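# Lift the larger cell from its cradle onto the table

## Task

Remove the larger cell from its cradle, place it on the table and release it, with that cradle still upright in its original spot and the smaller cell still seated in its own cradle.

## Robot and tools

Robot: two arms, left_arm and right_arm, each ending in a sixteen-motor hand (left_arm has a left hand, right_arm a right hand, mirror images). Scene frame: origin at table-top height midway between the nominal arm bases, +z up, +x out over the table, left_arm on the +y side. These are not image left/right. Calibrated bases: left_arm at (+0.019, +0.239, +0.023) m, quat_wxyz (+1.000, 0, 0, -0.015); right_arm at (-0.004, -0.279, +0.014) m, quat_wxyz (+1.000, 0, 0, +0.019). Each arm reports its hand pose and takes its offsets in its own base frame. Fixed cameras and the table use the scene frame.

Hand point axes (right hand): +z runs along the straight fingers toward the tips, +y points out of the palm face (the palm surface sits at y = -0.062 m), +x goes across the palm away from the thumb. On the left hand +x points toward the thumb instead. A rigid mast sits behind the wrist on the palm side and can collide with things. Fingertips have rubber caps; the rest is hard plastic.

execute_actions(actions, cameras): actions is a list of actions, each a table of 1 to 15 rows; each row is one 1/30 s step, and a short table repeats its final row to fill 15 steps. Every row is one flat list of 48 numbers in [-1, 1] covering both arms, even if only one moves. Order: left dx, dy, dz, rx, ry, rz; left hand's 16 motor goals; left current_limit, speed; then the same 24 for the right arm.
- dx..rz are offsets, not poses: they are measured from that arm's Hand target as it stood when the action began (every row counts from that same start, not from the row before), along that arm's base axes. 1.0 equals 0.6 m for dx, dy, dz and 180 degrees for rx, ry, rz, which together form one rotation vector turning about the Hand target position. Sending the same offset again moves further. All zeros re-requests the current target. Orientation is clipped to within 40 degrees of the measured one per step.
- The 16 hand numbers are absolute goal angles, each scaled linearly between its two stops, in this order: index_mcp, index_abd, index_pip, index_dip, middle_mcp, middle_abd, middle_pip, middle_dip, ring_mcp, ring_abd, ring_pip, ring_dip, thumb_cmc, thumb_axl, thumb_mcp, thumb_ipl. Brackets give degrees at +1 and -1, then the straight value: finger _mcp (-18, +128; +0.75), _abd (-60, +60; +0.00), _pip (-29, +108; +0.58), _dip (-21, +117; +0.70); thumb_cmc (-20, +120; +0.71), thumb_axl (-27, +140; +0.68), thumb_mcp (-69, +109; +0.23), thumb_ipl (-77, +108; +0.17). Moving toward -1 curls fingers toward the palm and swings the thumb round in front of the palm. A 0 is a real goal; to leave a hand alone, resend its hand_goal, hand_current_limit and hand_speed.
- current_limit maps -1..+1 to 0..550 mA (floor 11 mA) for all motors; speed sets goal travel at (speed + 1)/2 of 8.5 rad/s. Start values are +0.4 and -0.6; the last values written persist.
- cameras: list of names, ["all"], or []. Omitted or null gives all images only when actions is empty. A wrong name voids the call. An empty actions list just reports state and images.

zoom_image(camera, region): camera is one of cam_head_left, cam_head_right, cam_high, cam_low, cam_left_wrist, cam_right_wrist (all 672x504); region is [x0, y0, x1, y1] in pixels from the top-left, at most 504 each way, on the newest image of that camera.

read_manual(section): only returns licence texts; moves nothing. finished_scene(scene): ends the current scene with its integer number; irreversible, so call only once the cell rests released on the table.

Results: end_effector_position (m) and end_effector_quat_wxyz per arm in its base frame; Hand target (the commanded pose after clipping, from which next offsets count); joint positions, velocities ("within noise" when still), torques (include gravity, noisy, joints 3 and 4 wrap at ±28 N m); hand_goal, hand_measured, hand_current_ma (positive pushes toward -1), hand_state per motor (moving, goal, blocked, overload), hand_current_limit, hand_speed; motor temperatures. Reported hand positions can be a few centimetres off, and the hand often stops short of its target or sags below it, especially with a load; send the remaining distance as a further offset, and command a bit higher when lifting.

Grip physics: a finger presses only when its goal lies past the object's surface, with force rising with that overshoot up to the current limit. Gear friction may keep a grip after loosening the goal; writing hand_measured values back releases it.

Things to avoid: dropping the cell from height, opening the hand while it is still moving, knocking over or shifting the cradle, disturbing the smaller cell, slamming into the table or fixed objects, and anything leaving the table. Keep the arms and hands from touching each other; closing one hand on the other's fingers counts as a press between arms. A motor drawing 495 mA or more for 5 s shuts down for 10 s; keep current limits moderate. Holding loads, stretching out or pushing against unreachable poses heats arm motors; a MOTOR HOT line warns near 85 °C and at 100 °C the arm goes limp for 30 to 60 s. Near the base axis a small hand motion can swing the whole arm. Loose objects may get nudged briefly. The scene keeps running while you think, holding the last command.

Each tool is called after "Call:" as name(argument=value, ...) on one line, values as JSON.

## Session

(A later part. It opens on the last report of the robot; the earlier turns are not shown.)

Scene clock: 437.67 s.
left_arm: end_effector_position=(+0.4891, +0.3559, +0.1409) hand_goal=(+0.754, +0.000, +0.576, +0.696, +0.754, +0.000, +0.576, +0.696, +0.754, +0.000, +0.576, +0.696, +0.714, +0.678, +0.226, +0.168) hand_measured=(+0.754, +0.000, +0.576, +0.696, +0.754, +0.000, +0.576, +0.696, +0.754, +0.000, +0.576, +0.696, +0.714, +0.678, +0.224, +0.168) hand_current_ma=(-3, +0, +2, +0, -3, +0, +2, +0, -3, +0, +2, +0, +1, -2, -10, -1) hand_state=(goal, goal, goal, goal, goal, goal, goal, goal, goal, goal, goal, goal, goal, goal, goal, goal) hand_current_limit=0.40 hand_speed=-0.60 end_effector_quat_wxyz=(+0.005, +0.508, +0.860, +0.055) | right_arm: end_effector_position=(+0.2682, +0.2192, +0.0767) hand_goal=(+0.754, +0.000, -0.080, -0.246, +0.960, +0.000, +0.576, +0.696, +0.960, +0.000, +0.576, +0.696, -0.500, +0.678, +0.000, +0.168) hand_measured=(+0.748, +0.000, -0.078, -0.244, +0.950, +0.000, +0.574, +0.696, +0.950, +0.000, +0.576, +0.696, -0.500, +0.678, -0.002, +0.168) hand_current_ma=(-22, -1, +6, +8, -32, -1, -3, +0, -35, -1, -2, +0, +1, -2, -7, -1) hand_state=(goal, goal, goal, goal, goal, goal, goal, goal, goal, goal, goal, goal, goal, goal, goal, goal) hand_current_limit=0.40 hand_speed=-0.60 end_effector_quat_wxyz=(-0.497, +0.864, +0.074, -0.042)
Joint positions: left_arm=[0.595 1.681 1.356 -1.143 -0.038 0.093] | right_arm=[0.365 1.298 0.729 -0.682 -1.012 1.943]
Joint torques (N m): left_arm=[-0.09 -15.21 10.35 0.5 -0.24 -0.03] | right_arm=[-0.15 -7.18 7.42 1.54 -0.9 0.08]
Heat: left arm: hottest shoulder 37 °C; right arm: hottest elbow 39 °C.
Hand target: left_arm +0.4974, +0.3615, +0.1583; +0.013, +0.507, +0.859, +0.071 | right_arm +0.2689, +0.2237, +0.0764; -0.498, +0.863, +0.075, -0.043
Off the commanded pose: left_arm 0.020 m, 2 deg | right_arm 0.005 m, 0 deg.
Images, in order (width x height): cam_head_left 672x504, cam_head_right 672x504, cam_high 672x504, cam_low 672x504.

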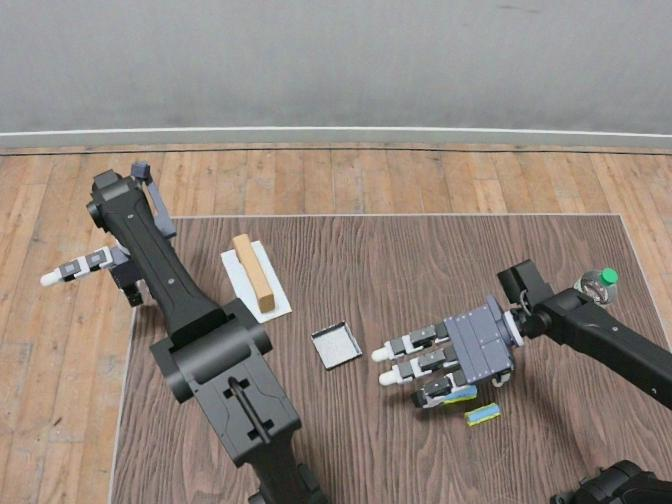

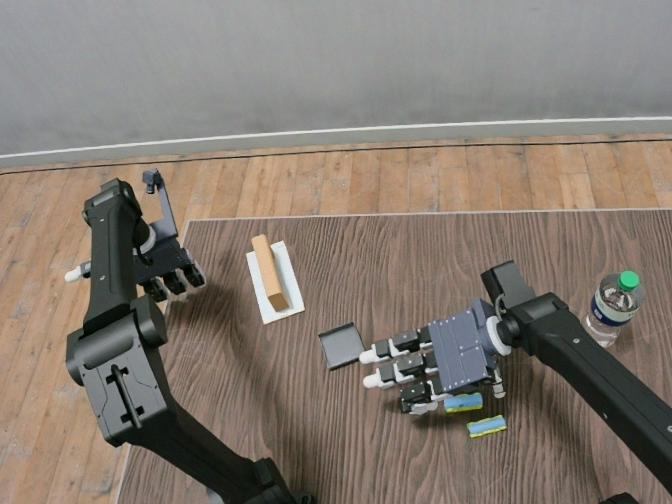

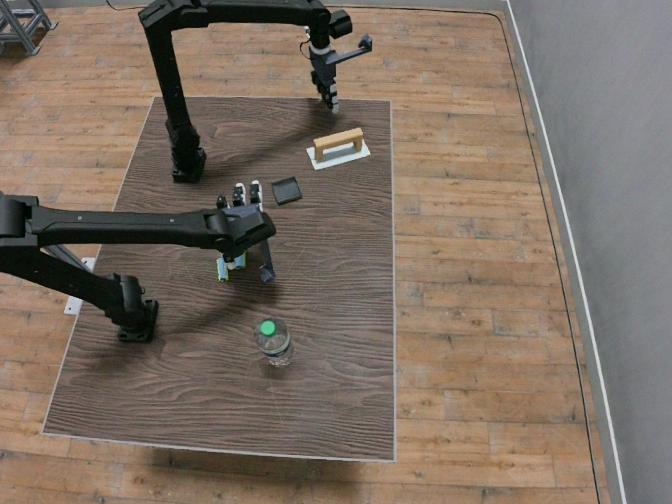

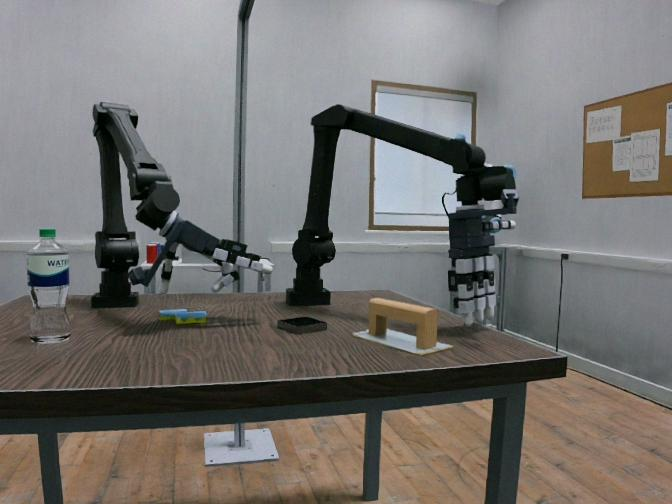

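Call:
execute_actions(actions=[[[0,0,0,0,0,0,0.754,0,0.576,0.696,0.754,0,0.576,0.696,0.754,0,0.576,0.696,0.714,0.678,0.226,0.168,0.4,-0.6,0.0133,0.0067,-0.069,0,0,0,0.7534,0,-0.08,-0.246,0.959,0,0.576,0.696,0.959,0,0.576,0.696,-0.5,0.678,0,0.168,0.4,-0.6]]], cameras=["cam_head_left", "cam_head_right", "cam_high", "cam_low"])

Call:
zoom_image(camera="cam_head_right", region=[400, 340, 540, 440])

Call:
zoom_image(camera="cam_high", region=[190, 210, 280, 300])

Call:
zoom_image(camera="cam_low", region=[120, 270, 240, 340])

Scene clock: 478.70 s.
left_arm: end_effector_position=(+0.4891, +0.3559, +0.1409) hand_goal=(+0.754, +0.000, +0.576, +0.696, +0.754, +0.000, +0.576, +0.696, +0.754, +0.000, +0.576, +0.696, +0.714, +0.678, +0.226, +0.168) hand_measured=(+0.754, +0.000, +0.576, +0.696, +0.754, +0.000, +0.576, +0.696, +0.754, +0.000, +0.576, +0.696, +0.714, +0.678, +0.224, +0.168) hand_current_ma=(-3, +0, +2, +0, -3, +0, +2, +0, -3, +0, +2, +0, +1, -2, -10, -1) hand_state=(goal, goal, goal, goal, goal, goal, goal, goal, goal, goal, goal, goal, goal, goal, goal, goal) hand_current_limit=0.40 hand_speed=-0.60 end_effector_quat_wxyz=(+0.005, +0.508, +0.860, +0.055) | right_arm: end_effector_position=(+0.2764, +0.2231, +0.0356) hand_goal=(+0.754, +0.000, -0.080, -0.246, +0.960, +0.000, +0.576, +0.696, +0.960, +0.000, +0.576, +0.696, -0.500, +0.678, +0.000, +0.168) hand_measured=(+0.748, +0.000, -0.078, -0.244, +0.950, +0.000, +0.574, +0.696, +0.950, +0.000, +0.576, +0.696, -0.500, +0.678, -0.002, +0.168) hand_current_ma=(-22, -1, +6, +8, -32, -1, -3, +0, -35, -1, -2, +0, +1, -2, -7, -1) hand_state=(goal, goal, goal, goal, goal, goal, goal, goal, goal, goal, goal, goal, goal, goal, goal, goal) hand_current_limit=0.40 hand_speed=-0.60 end_effector_quat_wxyz=(-0.497, +0.864, +0.074, -0.042)
Joint positions: left_arm=[0.595 1.681 1.356 -1.143 -0.038 0.093] | right_arm=[0.367 1.404 0.695 -0.538 -1.011 1.947]
Joint torques (N m): left_arm=[0.15 -15.38 10.41 0.46 -0.23 -0.05] | right_arm=[-0.38 -8 6.79 1.48 -0.91 0.1]
Heat: left arm: hottest shoulder 37 °C; right arm: hottest elbow 36 °C.
Hand target: left_arm +0.4974, +0.3615, +0.1583; +0.013, +0.507, +0.859, +0.071 | right_arm +0.2769, +0.2278, +0.0351; -0.498, +0.863, +0.075, -0.043
Off the commanded pose: left_arm 0.020 m, 2 deg | right_arm 0.005 m, 0 deg.
Images, in order (width x height): cam_head_left 672x504, cam_head_right 672x504, cam_high 672x504, cam_low 672x504.

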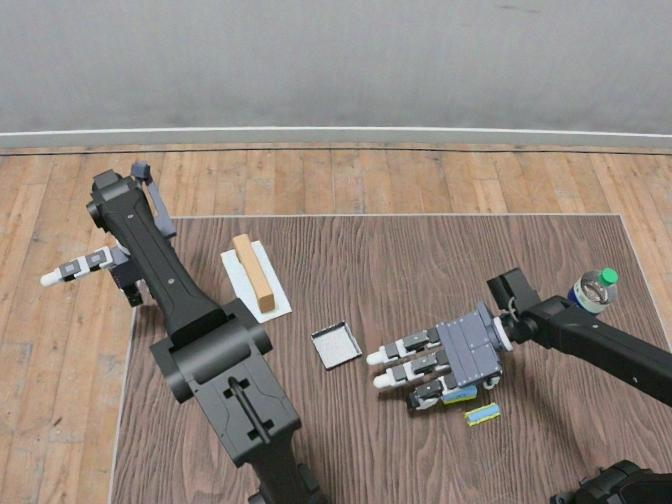

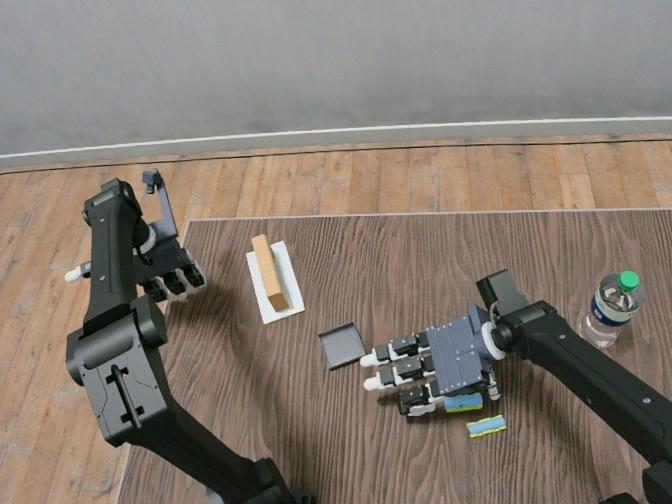

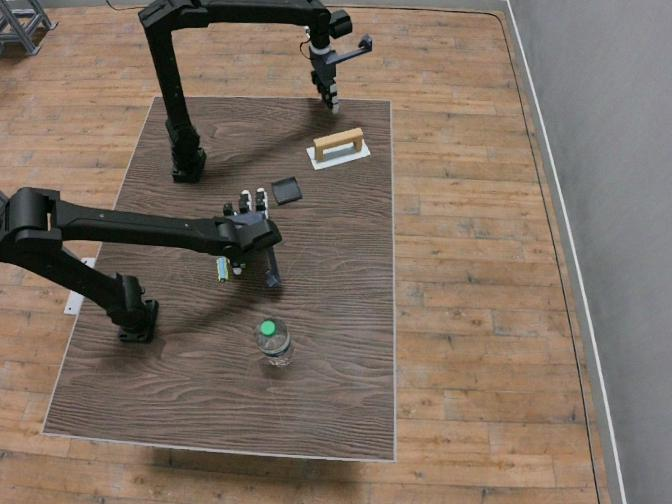

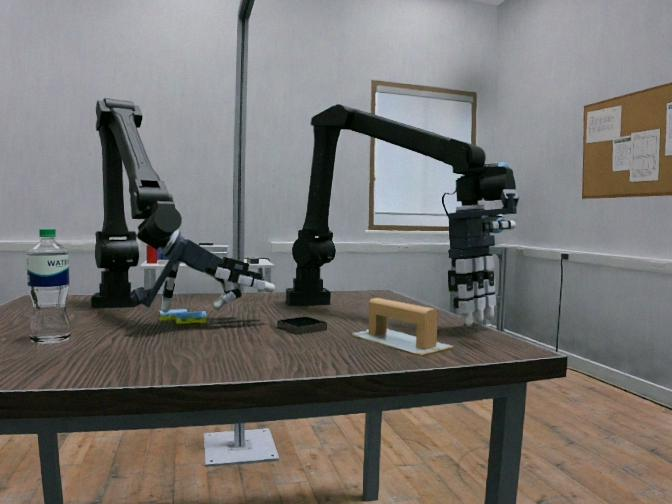

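Scaled by 3.600 from the camera's 672x504 image, which has a finer 960x720 frame.

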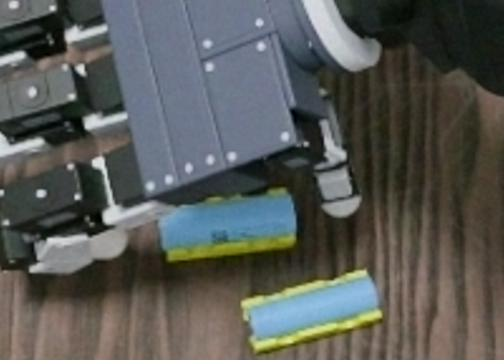

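Scaled by 5.600 from the camera's 672x504 image, which has a finer 960x720 frame.

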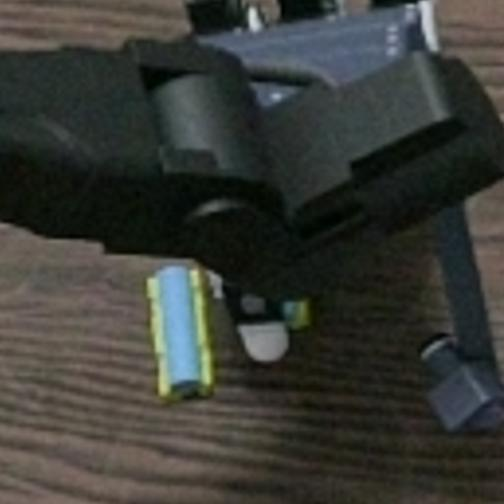

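Scaled by 4.200 from the camera's 672x504 image, which has a finer 960x720 frame.

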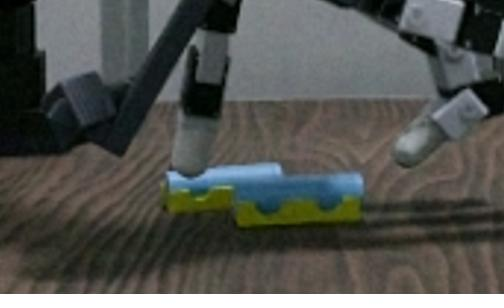

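Call:
execute_actions(actions=[[[0,0,0,0,0,0,0.754,0,0.576,0.696,0.754,0,0.576,0.696,0.754,0,0.576,0.696,0.714,0.678,0.226,0.168,0.4,-0.6,0.005,-0.006,-0.029,0,0,0,0.7534,0,-0.08,-0.246,0.959,0,0.576,0.696,0.959,0,0.576,0.696,-0.5,0.678,0,0.168,0.4,-0.6]]], cameras=["cam_head_left", "cam_head_right", "cam_high", "cam_low"])

Call:
zoom_image(camera="cam_head_right", region=[400, 340, 540, 440])

Call:
zoom_image(camera="cam_high", region=[190, 210, 280, 300])

Call:
zoom_image(camera="cam_low", region=[140, 280, 240, 340])

Scene clock: 505.30 s.
left_arm: end_effector_position=(+0.4891, +0.3559, +0.1409) hand_goal=(+0.754, +0.000, +0.576, +0.696, +0.754, +0.000, +0.576, +0.696, +0.754, +0.000, +0.576, +0.696, +0.714, +0.678, +0.226, +0.168) hand_measured=(+0.754, +0.000, +0.576, +0.696, +0.754, +0.000, +0.576, +0.696, +0.754, +0.000, +0.576, +0.696, +0.714, +0.678, +0.224, +0.168) hand_current_ma=(-3, +0, +2, +0, -3, +0, +2, +0, -3, +0, +2, +0, +1, -2, -10, -1) hand_state=(goal, goal, goal, goal, goal, goal, goal, goal, goal, goal, goal, goal, goal, goal, goal, goal) hand_current_limit=0.40 hand_speed=-0.60 end_effector_quat_wxyz=(+0.005, +0.508, +0.860, +0.055) | right_arm: end_effector_position=(+0.2769, +0.2236, +0.0210) hand_goal=(+0.754, +0.000, -0.080, -0.246, +0.960, +0.000, +0.576, +0.696, +0.960, +0.000, +0.576, +0.696, -0.500, +0.678, +0.000, +0.168) hand_measured=(+0.748, +0.000, -0.078, -0.244, +0.950, +0.000, +0.574, +0.696, +0.950, +0.000, +0.576, +0.696, -0.500, +0.678, -0.002, +0.168) hand_current_ma=(-22, -1, +6, +8, -32, -1, -3, +0, -35, -1, -2, +0, +1, -2, -7, -1) hand_state=(goal, goal, goal, goal, goal, goal, goal, goal, goal, goal, goal, goal, goal, goal, goal, goal) hand_current_limit=0.40 hand_speed=-0.60 end_effector_quat_wxyz=(-0.496, +0.864, +0.071, -0.047)
Joint positions: left_arm=[0.595 1.681 1.356 -1.143 -0.038 0.093] | right_arm=[0.367 1.445 0.686 -0.499 -1.013 1.948]
Joint torques (N m): left_arm=[0.26 -15.38 10.4 0.44 -0.23 -0.08] | right_arm=[-1.2 -7.82 6.23 1.48 -0.98 -0.11]
Heat: left arm: hottest shoulder 37 °C; right arm: hottest elbow 36 °C.
Hand target: left_arm +0.4974, +0.3615, +0.1583; +0.013, +0.507, +0.859, +0.071 | right_arm +0.2798, +0.2241, +0.0176; -0.498, +0.863, +0.075, -0.043
Off the commanded pose: left_arm 0.020 m, 2 deg | right_arm 0.004 m, 1 deg.
Images, in order (width x height): cam_head_left 672x504, cam_head_right 672x504, cam_high 672x504, cam_low 672x504.

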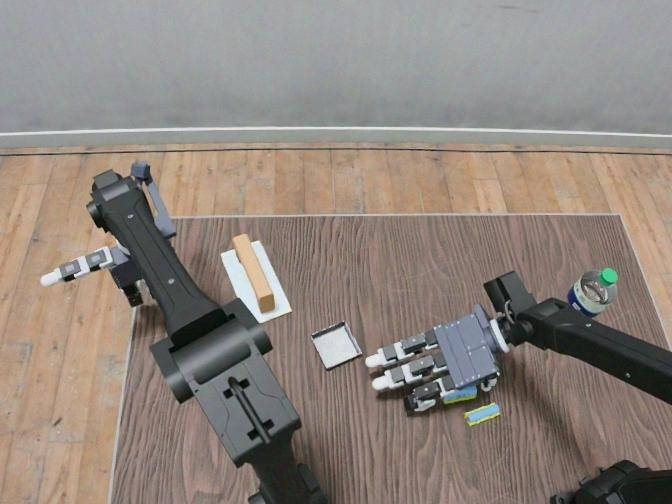

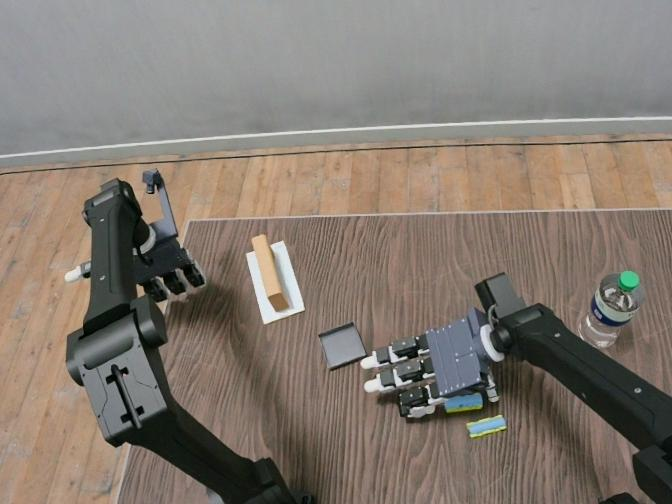

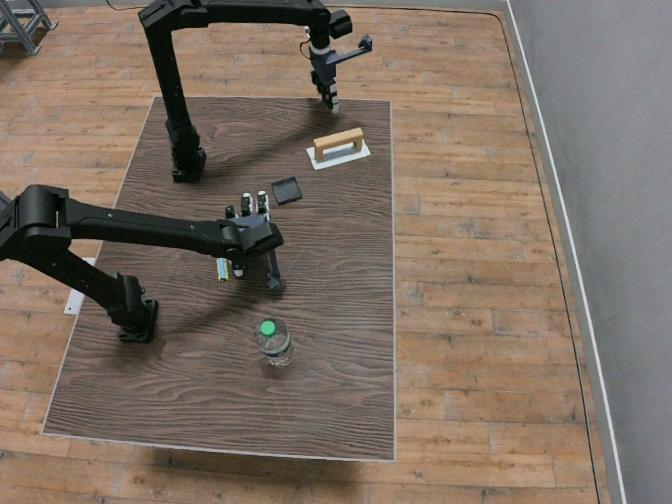

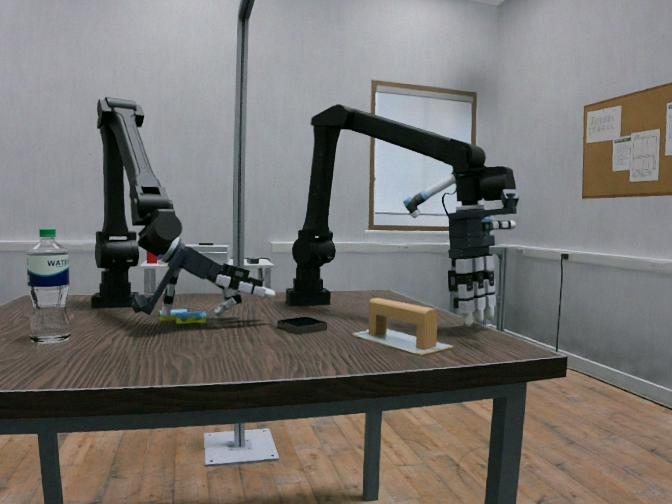

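Scaled by 3.600 from the camera's 672x504 image, which has a finer 960x720 frame.

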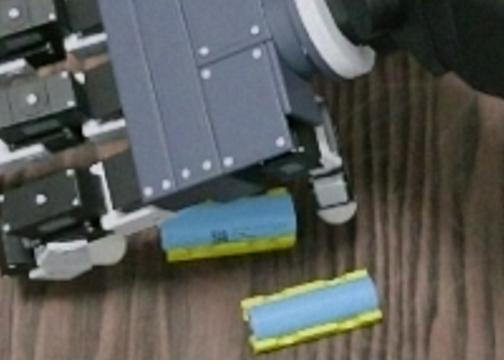

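Scaled by 5.600 from the camera's 672x504 image, which has a finer 960x720 frame.

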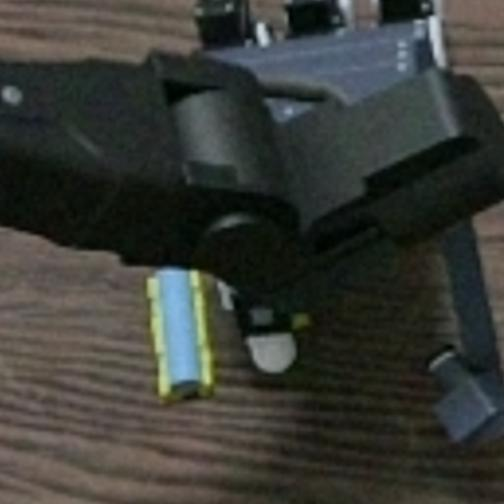

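Scaled by 5.040 from the camera's 672x504 image, which has a finer 960x720 frame.

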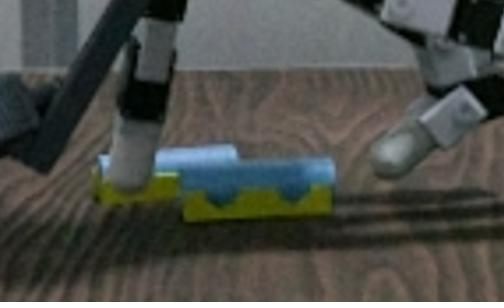

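Call:
execute_actions(actions=[[[0,0,0,0,0,0,0.754,0,0.576,0.696,0.754,0,0.576,0.696,0.754,0,0.576,0.696,0.714,0.678,0.226,0.168,0.4,-0.6,0.003,-0.0067,-0.0067,0,0,0,0.7534,0,-0.08,-0.246,0.959,0,0.576,0.696,0.959,0,0.576,0.696,-0.5,0.678,0,0.168,0.4,-0.6]],[[0,0,0,0,0,0,0.754,0,0.576,0.696,0.754,0,0.576,0.696,0.754,0,0.576,0.696,0.714,0.678,0.226,0.168,0.4,-0.6,0,0,0,0,0,0,0.644,0,-0.153,-0.174,0.959,0,0.576,0.696,0.959,0,0.576,0.696,-0.5,0.678,-0.09,0.168,0.4,-0.9]]], cameras=["cam_head_right", "cam_high", "cam_low"])

Call:
zoom_image(camera="cam_head_right", region=[420, 370, 520, 430])

Call:
zoom_image(camera="cam_high", region=[210, 230, 280, 300])

Call:
zoom_image(camera="cam_low", region=[140, 280, 240, 340])

Scene clock: 549.57 s.
left_arm: end_effector_position=(+0.4891, +0.3559, +0.1409) hand_goal=(+0.754, +0.000, +0.576, +0.696, +0.754, +0.000, +0.576, +0.696, +0.754, +0.000, +0.576, +0.696, +0.714, +0.678, +0.226, +0.168) hand_measured=(+0.754, +0.000, +0.576, +0.696, +0.754, +0.000, +0.576, +0.696, +0.754, +0.000, +0.576, +0.696, +0.714, +0.678, +0.224, +0.168) hand_current_ma=(-3, +0, +2, +0, -3, +0, +2, +0, -3, +0, +2, +0, +1, -2, -10, -1) hand_state=(goal, goal, goal, goal, goal, goal, goal, goal, goal, goal, goal, goal, goal, goal, goal, goal) hand_current_limit=0.40 hand_speed=-0.60 end_effector_quat_wxyz=(+0.005, +0.508, +0.860, +0.055) | right_arm: end_effector_position=(+0.2783, +0.2224, +0.0179) hand_goal=(+0.644, +0.000, -0.152, -0.174, +0.960, +0.000, +0.576, +0.696, +0.960, +0.000, +0.576, +0.696, -0.500, +0.678, -0.090, +0.168) hand_measured=(+0.640, +0.000, -0.150, -0.176, +0.950, +0.000, +0.574, +0.696, +0.950, +0.000, +0.576, +0.696, -0.500, +0.678, -0.086, +0.168) hand_current_ma=(-13, -1, +8, -6, -32, -1, -3, +0, -35, -1, -2, +0, +1, -2, +18, -1) hand_state=(goal, goal, goal, goal, goal, goal, goal, goal, goal, goal, goal, goal, goal, goal, goal, goal) hand_current_limit=0.40 hand_speed=-0.90 end_effector_quat_wxyz=(-0.497, +0.863, +0.076, -0.046)
Joint positions: left_arm=[0.595 1.681 1.356 -1.143 -0.038 0.093] | right_arm=[0.362 1.454 0.686 -0.499 -1.016 1.928]
Joint torques (N m): left_arm=[-0.09 -15.03 10.44 0.47 -0.22 -0.06] | right_arm=[-2.08 -7.71 6.22 1.2 -0.99 -0.13]
Heat: left arm: hottest shoulder 37 °C; right arm: hottest elbow 35 °C.
Hand target: left_arm +0.4974, +0.3615, +0.1583; +0.013, +0.507, +0.859, +0.071 | right_arm +0.2817, +0.2201, +0.0136; -0.498, +0.863, +0.075, -0.043
Off the commanded pose: left_arm 0.020 m, 2 deg | right_arm 0.006 m, 0 deg.
Images, in order (width x height): cam_head_right 672x504, cam_high 672x504, cam_low 672x504.

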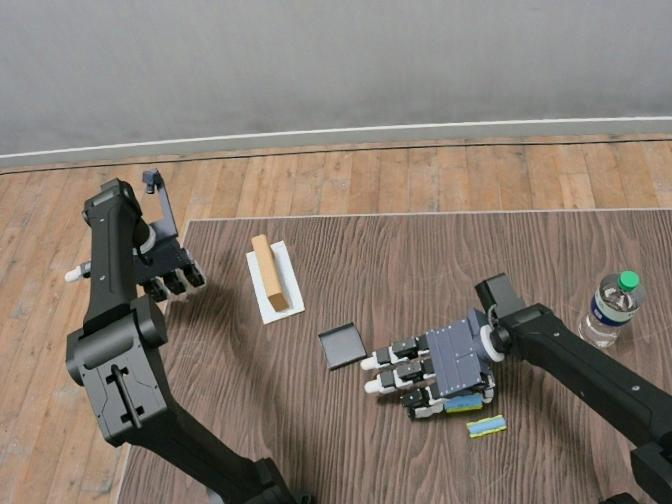

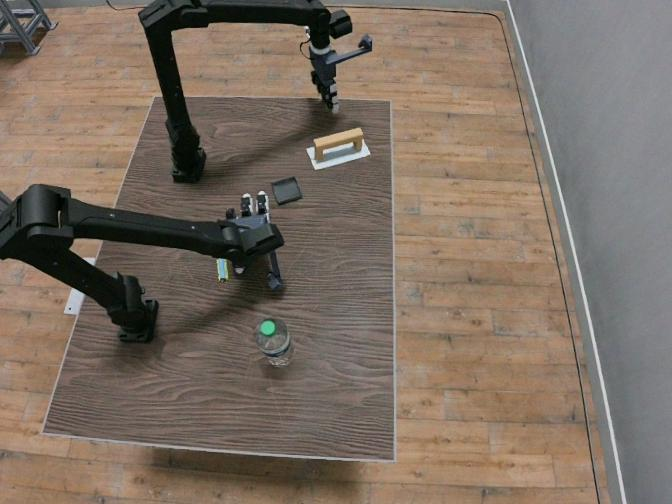

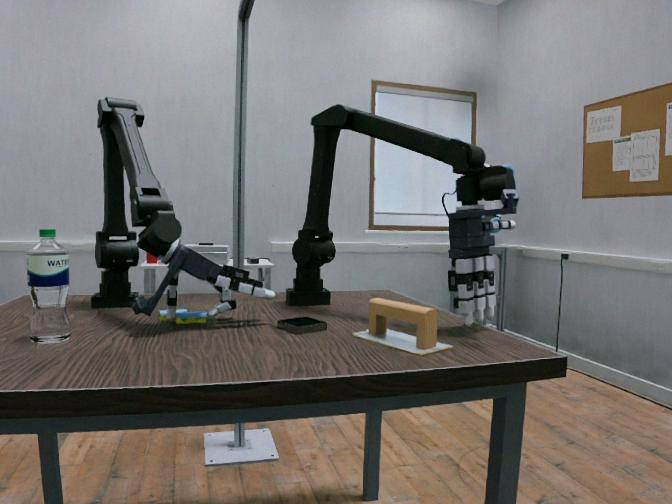

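Scaled by 5.040 from the camera's 672x504 image, which has a finer 960x720 frame.

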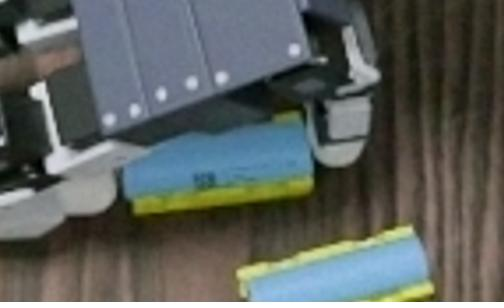

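Scaled by 7.200 from the camera's 672x504 image, which has a finer 960x720 frame.

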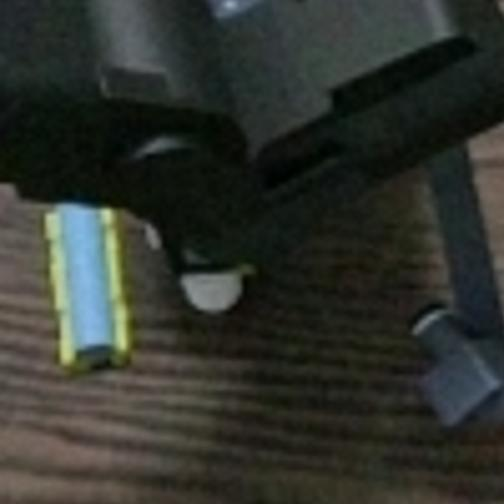

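Scaled by 5.040 from the camera's 672x504 image, which has a finer 960x720 frame.

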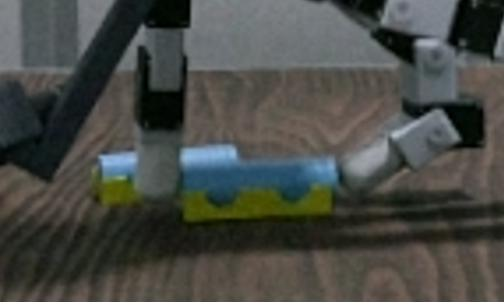

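Call:
execute_actions(actions=[[[0,0,0,0,0,0,0.754,0,0.576,0.696,0.754,0,0.576,0.696,0.754,0,0.576,0.696,0.714,0.678,0.226,0.168,0.4,-0.6,0,0,0,0,0,0,0.534,0,-0.153,-0.174,0.959,0,0.576,0.696,0.959,0,0.576,0.696,-0.5,0.678,-0.18,0.168,0.4,-0.94]]], cameras=["cam_head_right", "cam_high", "cam_low"])

Call:
zoom_image(camera="cam_head_right", region=[420, 370, 520, 430])

Call:
zoom_image(camera="cam_low", region=[140, 280, 240, 340])

Scene clock: 566.40 s.
left_arm: end_effector_position=(+0.4891, +0.3559, +0.1409) hand_goal=(+0.754, +0.000, +0.576, +0.696, +0.754, +0.000, +0.576, +0.696, +0.754, +0.000, +0.576, +0.696, +0.714, +0.678, +0.226, +0.168) hand_measured=(+0.754, +0.000, +0.576, +0.696, +0.754, +0.000, +0.576, +0.696, +0.754, +0.000, +0.576, +0.696, +0.714, +0.678, +0.224, +0.168) hand_current_ma=(-3, +0, +2, +0, -3, +0, +2, +0, -3, +0, +2, +0, +1, -2, -10, -1) hand_state=(goal, goal, goal, goal, goal, goal, goal, goal, goal, goal, goal, goal, goal, goal, goal, goal) hand_current_limit=0.40 hand_speed=-0.60 end_effector_quat_wxyz=(+0.005, +0.508, +0.860, +0.055) | right_arm: end_effector_position=(+0.2780, +0.2229, +0.0183) hand_goal=(+0.534, +0.000, -0.152, -0.174, +0.960, +0.000, +0.576, +0.696, +0.960, +0.000, +0.576, +0.696, -0.500, +0.678, -0.180, +0.168) hand_measured=(+0.610, +0.000, -0.134, -0.174, +0.950, +0.000, +0.574, +0.696, +0.950, +0.000, +0.576, +0.696, -0.500, +0.678, -0.100, +0.182) hand_current_ma=(+346, -1, +66, -1, -32, -1, -3, +0, -35, -1, -2, +0, -2, -2, +385, +63) hand_state=(blocked, goal, goal, goal, goal, goal, goal, goal, goal, goal, goal, goal, goal, goal, blocked, goal) hand_current_limit=0.40 hand_speed=-0.94 end_effector_quat_wxyz=(-0.498, +0.863, +0.076, -0.046)
Joint positions: left_arm=[0.595 1.681 1.356 -1.143 -0.038 0.093] | right_arm=[0.362 1.454 0.686 -0.499 -1.02 1.928]
Joint torques (N m): left_arm=[-0.03 -15.38 10.44 0.51 -0.23 -0.05] | right_arm=[-2.08 -7.82 6.22 1.2 -0.87 -0.13]
Heat: left arm: hottest shoulder 37 °C; right arm: hottest elbow 35 °C.
Hand target: left_arm +0.4974, +0.3615, +0.1583; +0.013, +0.507, +0.859, +0.071 | right_arm +0.2816, +0.2201, +0.0136; -0.498, +0.863, +0.075, -0.043
Off the commanded pose: left_arm 0.020 m, 2 deg | right_arm 0.007 m, 0 deg.
Images, in order (width x height): cam_head_right 672x504, cam_high 672x504, cam_low 672x504.

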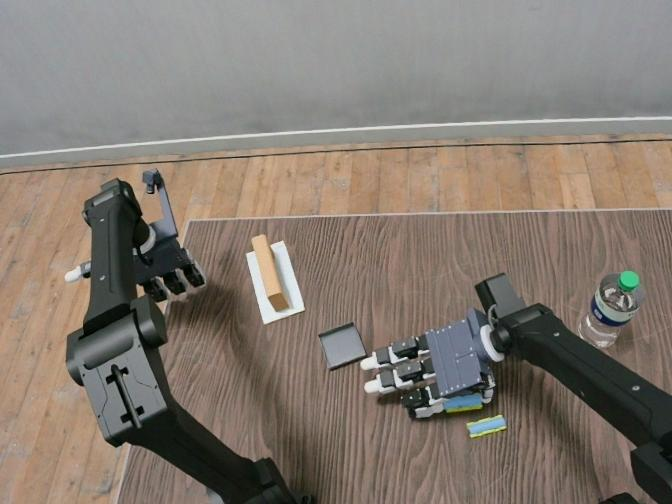

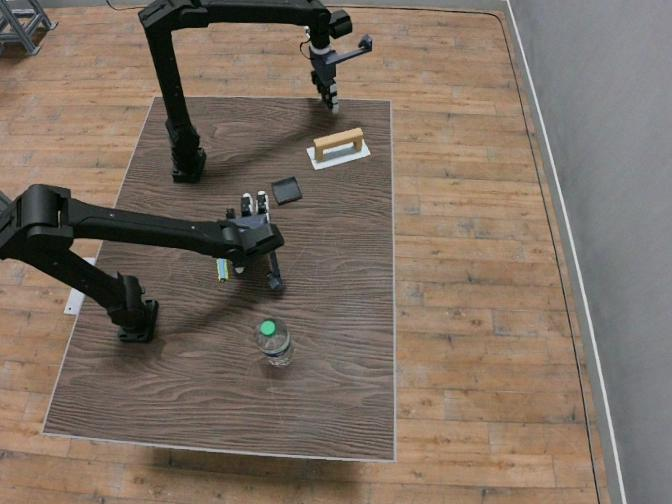

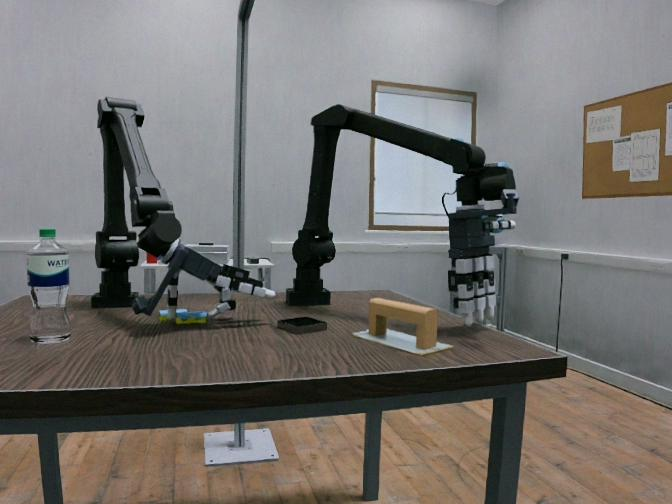

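Scaled by 5.040 from the camera's 672x504 image, which has a finer 960x720 frame.

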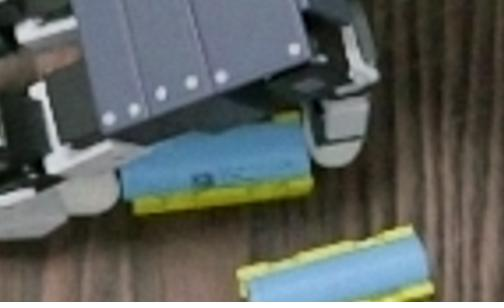

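Scaled by 5.040 from the camera's 672x504 image, which has a finer 960x720 frame.

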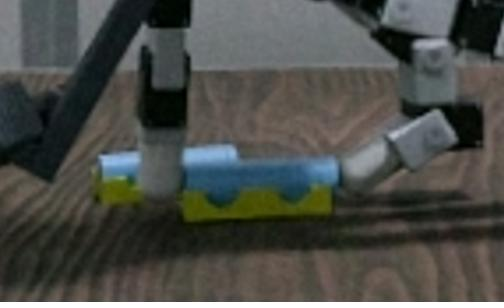

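Call:
execute_actions(actions=[[[0,0,0,0,0,0,0.754,0,0.576,0.696,0.754,0,0.576,0.696,0.754,0,0.576,0.696,0.714,0.678,0.226,0.168,0.4,-0.6,0,0,0.02,0,0,0,0.534,0,-0.153,-0.174,0.959,0,0.576,0.696,0.959,0,0.576,0.696,-0.5,0.678,-0.18,0.168,0.4,-0.94]],[[0,0,0,0,0,0,0.754,0,0.576,0.696,0.754,0,0.576,0.696,0.754,0,0.576,0.696,0.714,0.678,0.226,0.168,0.4,-0.6,0,0,0.04,0,0,0,0.534,0,-0.153,-0.174,0.959,0,0.576,0.696,0.959,0,0.576,0.696,-0.5,0.678,-0.18,0.168,0.4,-0.94]]], cameras=["cam_head_right", "cam_high", "cam_low"])

Call:
zoom_image(camera="cam_head_right", region=[420, 350, 520, 430])

Call:
zoom_image(camera="cam_low", region=[140, 260, 240, 340])

Scene clock: 578.53 s.
left_arm: end_effector_position=(+0.4891, +0.3559, +0.1409) hand_goal=(+0.754, +0.000, +0.576, +0.696, +0.754, +0.000, +0.576, +0.696, +0.754, +0.000, +0.576, +0.696, +0.714, +0.678, +0.226, +0.168) hand_measured=(+0.754, +0.000, +0.576, +0.696, +0.754, +0.000, +0.576, +0.696, +0.754, +0.000, +0.576, +0.696, +0.714, +0.678, +0.224, +0.168) hand_current_ma=(-3, +0, +2, +0, -3, +0, +2, +0, -3, +0, +2, +0, +1, -2, -10, -1) hand_state=(goal, goal, goal, goal, goal, goal, goal, goal, goal, goal, goal, goal, goal, goal, goal, goal) hand_current_limit=0.40 hand_speed=-0.60 end_effector_quat_wxyz=(+0.005, +0.508, +0.860, +0.055) | right_arm: end_effector_position=(+0.2605, +0.2158, +0.0311) hand_goal=(+0.534, +0.000, -0.152, -0.174, +0.960, +0.000, +0.576, +0.696, +0.960, +0.000, +0.576, +0.696, -0.500, +0.678, -0.180, +0.168) hand_measured=(+0.606, +0.000, -0.122, -0.164, +0.950, +0.000, +0.574, +0.696, +0.950, +0.000, +0.576, +0.696, -0.504, +0.678, -0.106, +0.182) hand_current_ma=(+324, -1, +115, +35, -32, -1, -3, +0, -35, -1, -2, +0, -11, -2, +385, +63) hand_state=(blocked, goal, blocked, goal, goal, goal, goal, goal, goal, goal, goal, goal, goal, goal, blocked, goal) hand_current_limit=0.40 hand_speed=-0.94 end_effector_quat_wxyz=(-0.490, +0.867, +0.063, -0.069)
Joint positions: left_arm=[0.595 1.681 1.356 -1.143 -0.038 0.093] | right_arm=[0.362 1.407 0.686 -0.603 -1.017 1.927]
Joint torques (N m): left_arm=[-0.21 -15.33 10.39 0.42 -0.2 -0.04] | right_arm=[-1.9 -9.82 9.54 0.44 -0.97 -0.1]
Heat: left arm: hottest shoulder 37 °C; right arm: hottest elbow 35 °C.
Hand target: left_arm +0.4974, +0.3615, +0.1583; +0.013, +0.507, +0.859, +0.071 | right_arm +0.2816, +0.2201, +0.0495; -0.498, +0.863, +0.075, -0.043
Off the commanded pose: left_arm 0.020 m, 2 deg | right_arm 0.028 m, 3 deg.
Images, in order (width x height): cam_head_right 672x504, cam_high 672x504, cam_low 672x504.

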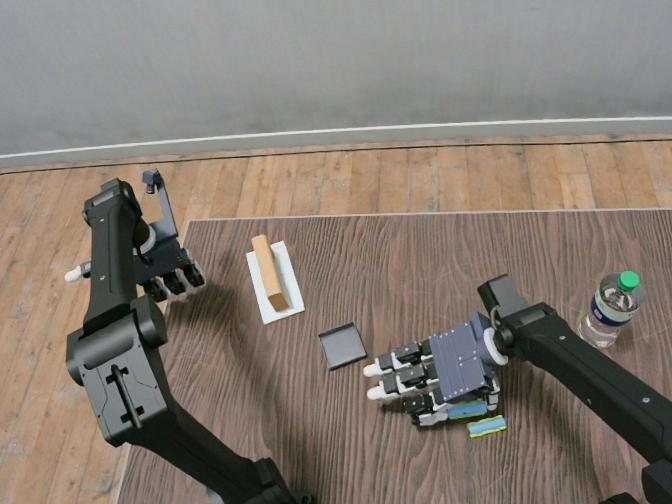

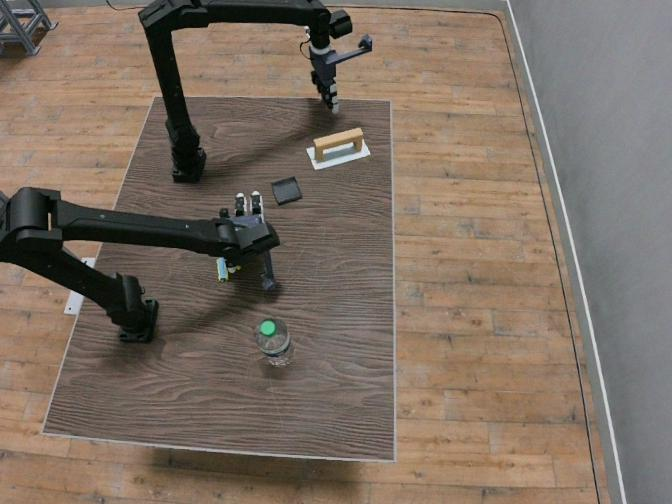

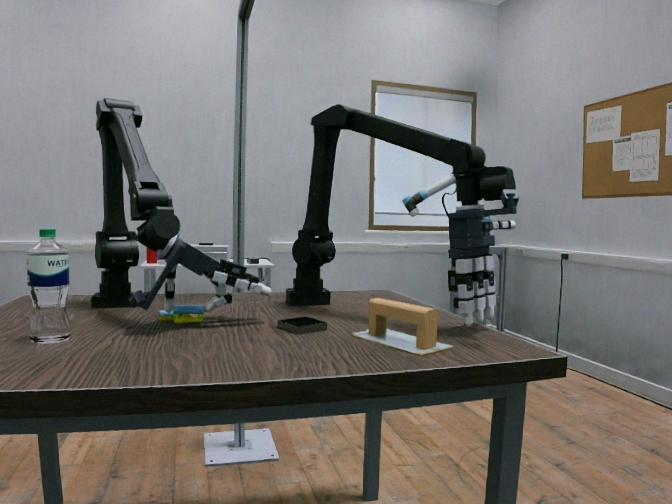

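Scaled by 5.040 from the camera's 672x504 image, which has a finer 960x720 frame.

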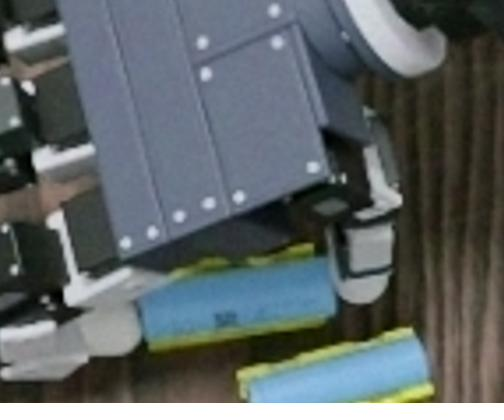

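Scaled by 5.040 from the camera's 672x504 image, which has a finer 960x720 frame.

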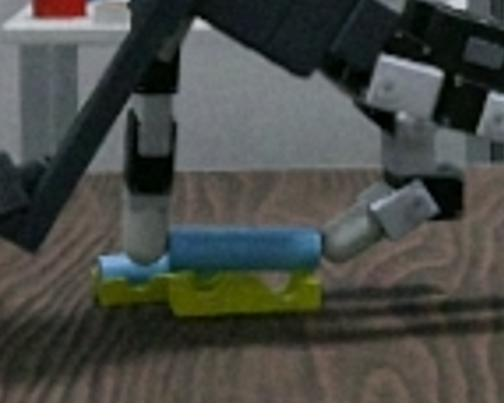

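Call:
execute_actions(actions=[[[0,0,0,0,0,0,0.754,0,0.576,0.696,0.754,0,0.576,0.696,0.754,0,0.576,0.696,0.714,0.678,0.226,0.168,0.4,-0.6,0,0,0.1,0,0,0,0.534,0,-0.153,-0.174,0.959,0,0.576,0.696,0.959,0,0.576,0.696,-0.5,0.678,-0.18,0.168,0.4,-0.94]]], cameras=["cam_head_right", "cam_high", "cam_low"])

Call:
zoom_image(camera="cam_head_right", region=[400, 330, 530, 450])

Call:
zoom_image(camera="cam_low", region=[140, 240, 240, 340])

Scene clock: 590.00 s.
left_arm: end_effector_position=(+0.4891, +0.3559, +0.1409) hand_goal=(+0.754, +0.000, +0.576, +0.696, +0.754, +0.000, +0.576, +0.696, +0.754, +0.000, +0.576, +0.696, +0.714, +0.678, +0.226, +0.168) hand_measured=(+0.754, +0.000, +0.576, +0.696, +0.754, +0.000, +0.576, +0.696, +0.754, +0.000, +0.576, +0.696, +0.714, +0.678, +0.224, +0.168) hand_current_ma=(-3, +0, +2, +0, -3, +0, +2, +0, -3, +0, +2, +0, +1, -2, -10, -1) hand_state=(goal, goal, goal, goal, goal, goal, goal, goal, goal, goal, goal, goal, goal, goal, goal, goal) hand_current_limit=0.40 hand_speed=-0.60 end_effector_quat_wxyz=(+0.005, +0.508, +0.860, +0.055) | right_arm: end_effector_position=(+0.2615, +0.2160, +0.0915) hand_goal=(+0.534, +0.000, -0.152, -0.174, +0.960, +0.000, +0.576, +0.696, +0.960, +0.000, +0.576, +0.696, -0.500, +0.678, -0.180, +0.168) hand_measured=(+0.606, +0.000, -0.120, -0.164, +0.950, +0.000, +0.574, +0.696, +0.950, +0.000, +0.576, +0.696, -0.504, +0.678, -0.106, +0.182) hand_current_ma=(+324, -1, +118, +36, -32, -1, -3, +0, -35, -1, -2, +0, -13, -2, +385, +63) hand_state=(blocked, goal, blocked, goal, goal, goal, goal, goal, goal, goal, goal, goal, goal, goal, blocked, goal) hand_current_limit=0.40 hand_speed=-0.94 end_effector_quat_wxyz=(-0.491, +0.866, +0.065, -0.065)
Joint positions: left_arm=[0.595 1.681 1.356 -1.143 -0.038 0.093] | right_arm=[0.362 1.288 0.768 -0.794 -1.016 1.926]
Joint torques (N m): left_arm=[0.21 -15.68 10.41 0.47 -0.22 -0.04] | right_arm=[-1.85 -7.94 11.06 0.39 -1 -0.1]
Heat: left arm: hottest shoulder 37 °C; right arm: hottest elbow 36 °C.
Hand target: left_arm +0.4974, +0.3615, +0.1583; +0.013, +0.507, +0.859, +0.071 | right_arm +0.2816, +0.2201, +0.1096; -0.498, +0.863, +0.076, -0.043
Off the commanded pose: left_arm 0.020 m, 2 deg | right_arm 0.027 m, 3 deg.
Images, in order (width x height): cam_head_right 672x504, cam_high 672x504, cam_low 672x504.

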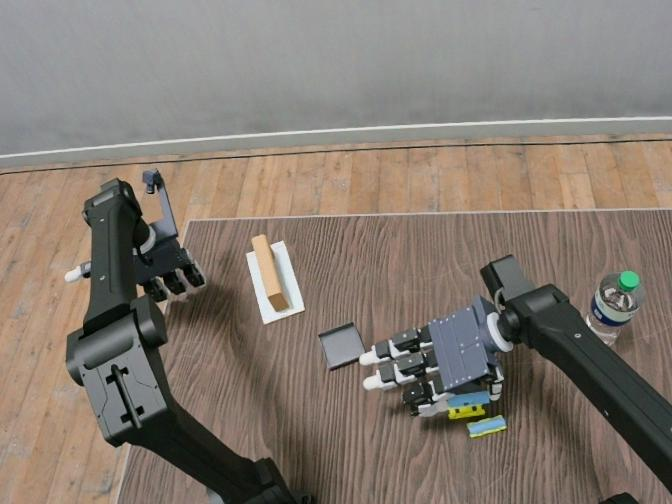

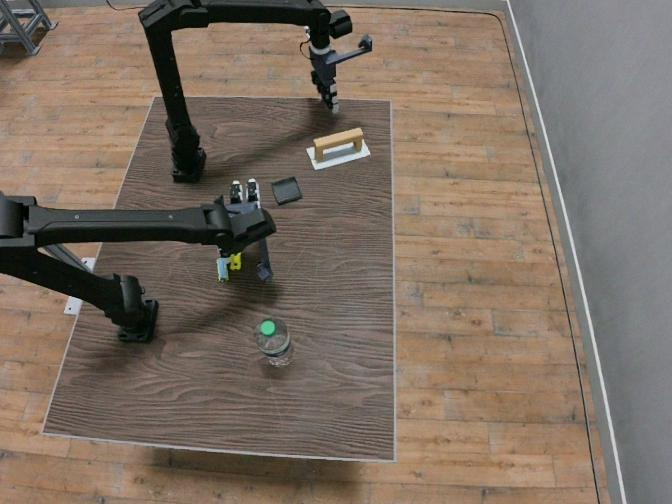

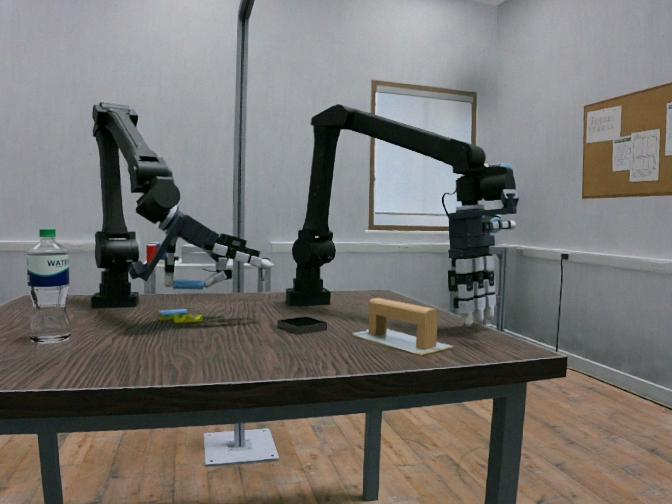

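Scaled by 3.877 from the camera's 672x504 image, which has a finer 960x720 frame.

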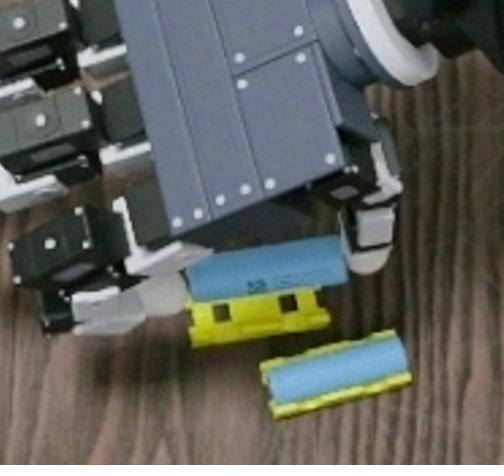

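Scaled by 5.040 from the camera's 672x504 image, which has a finer 960x720 frame.

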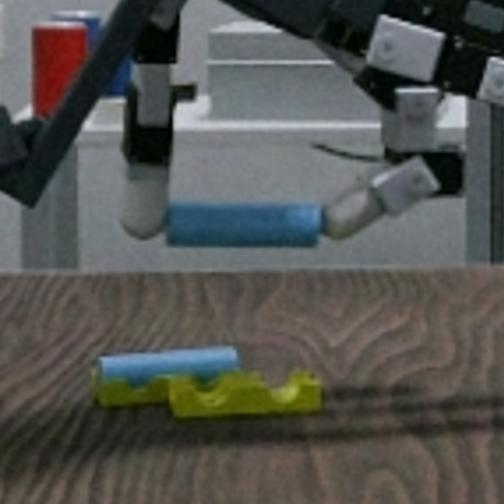

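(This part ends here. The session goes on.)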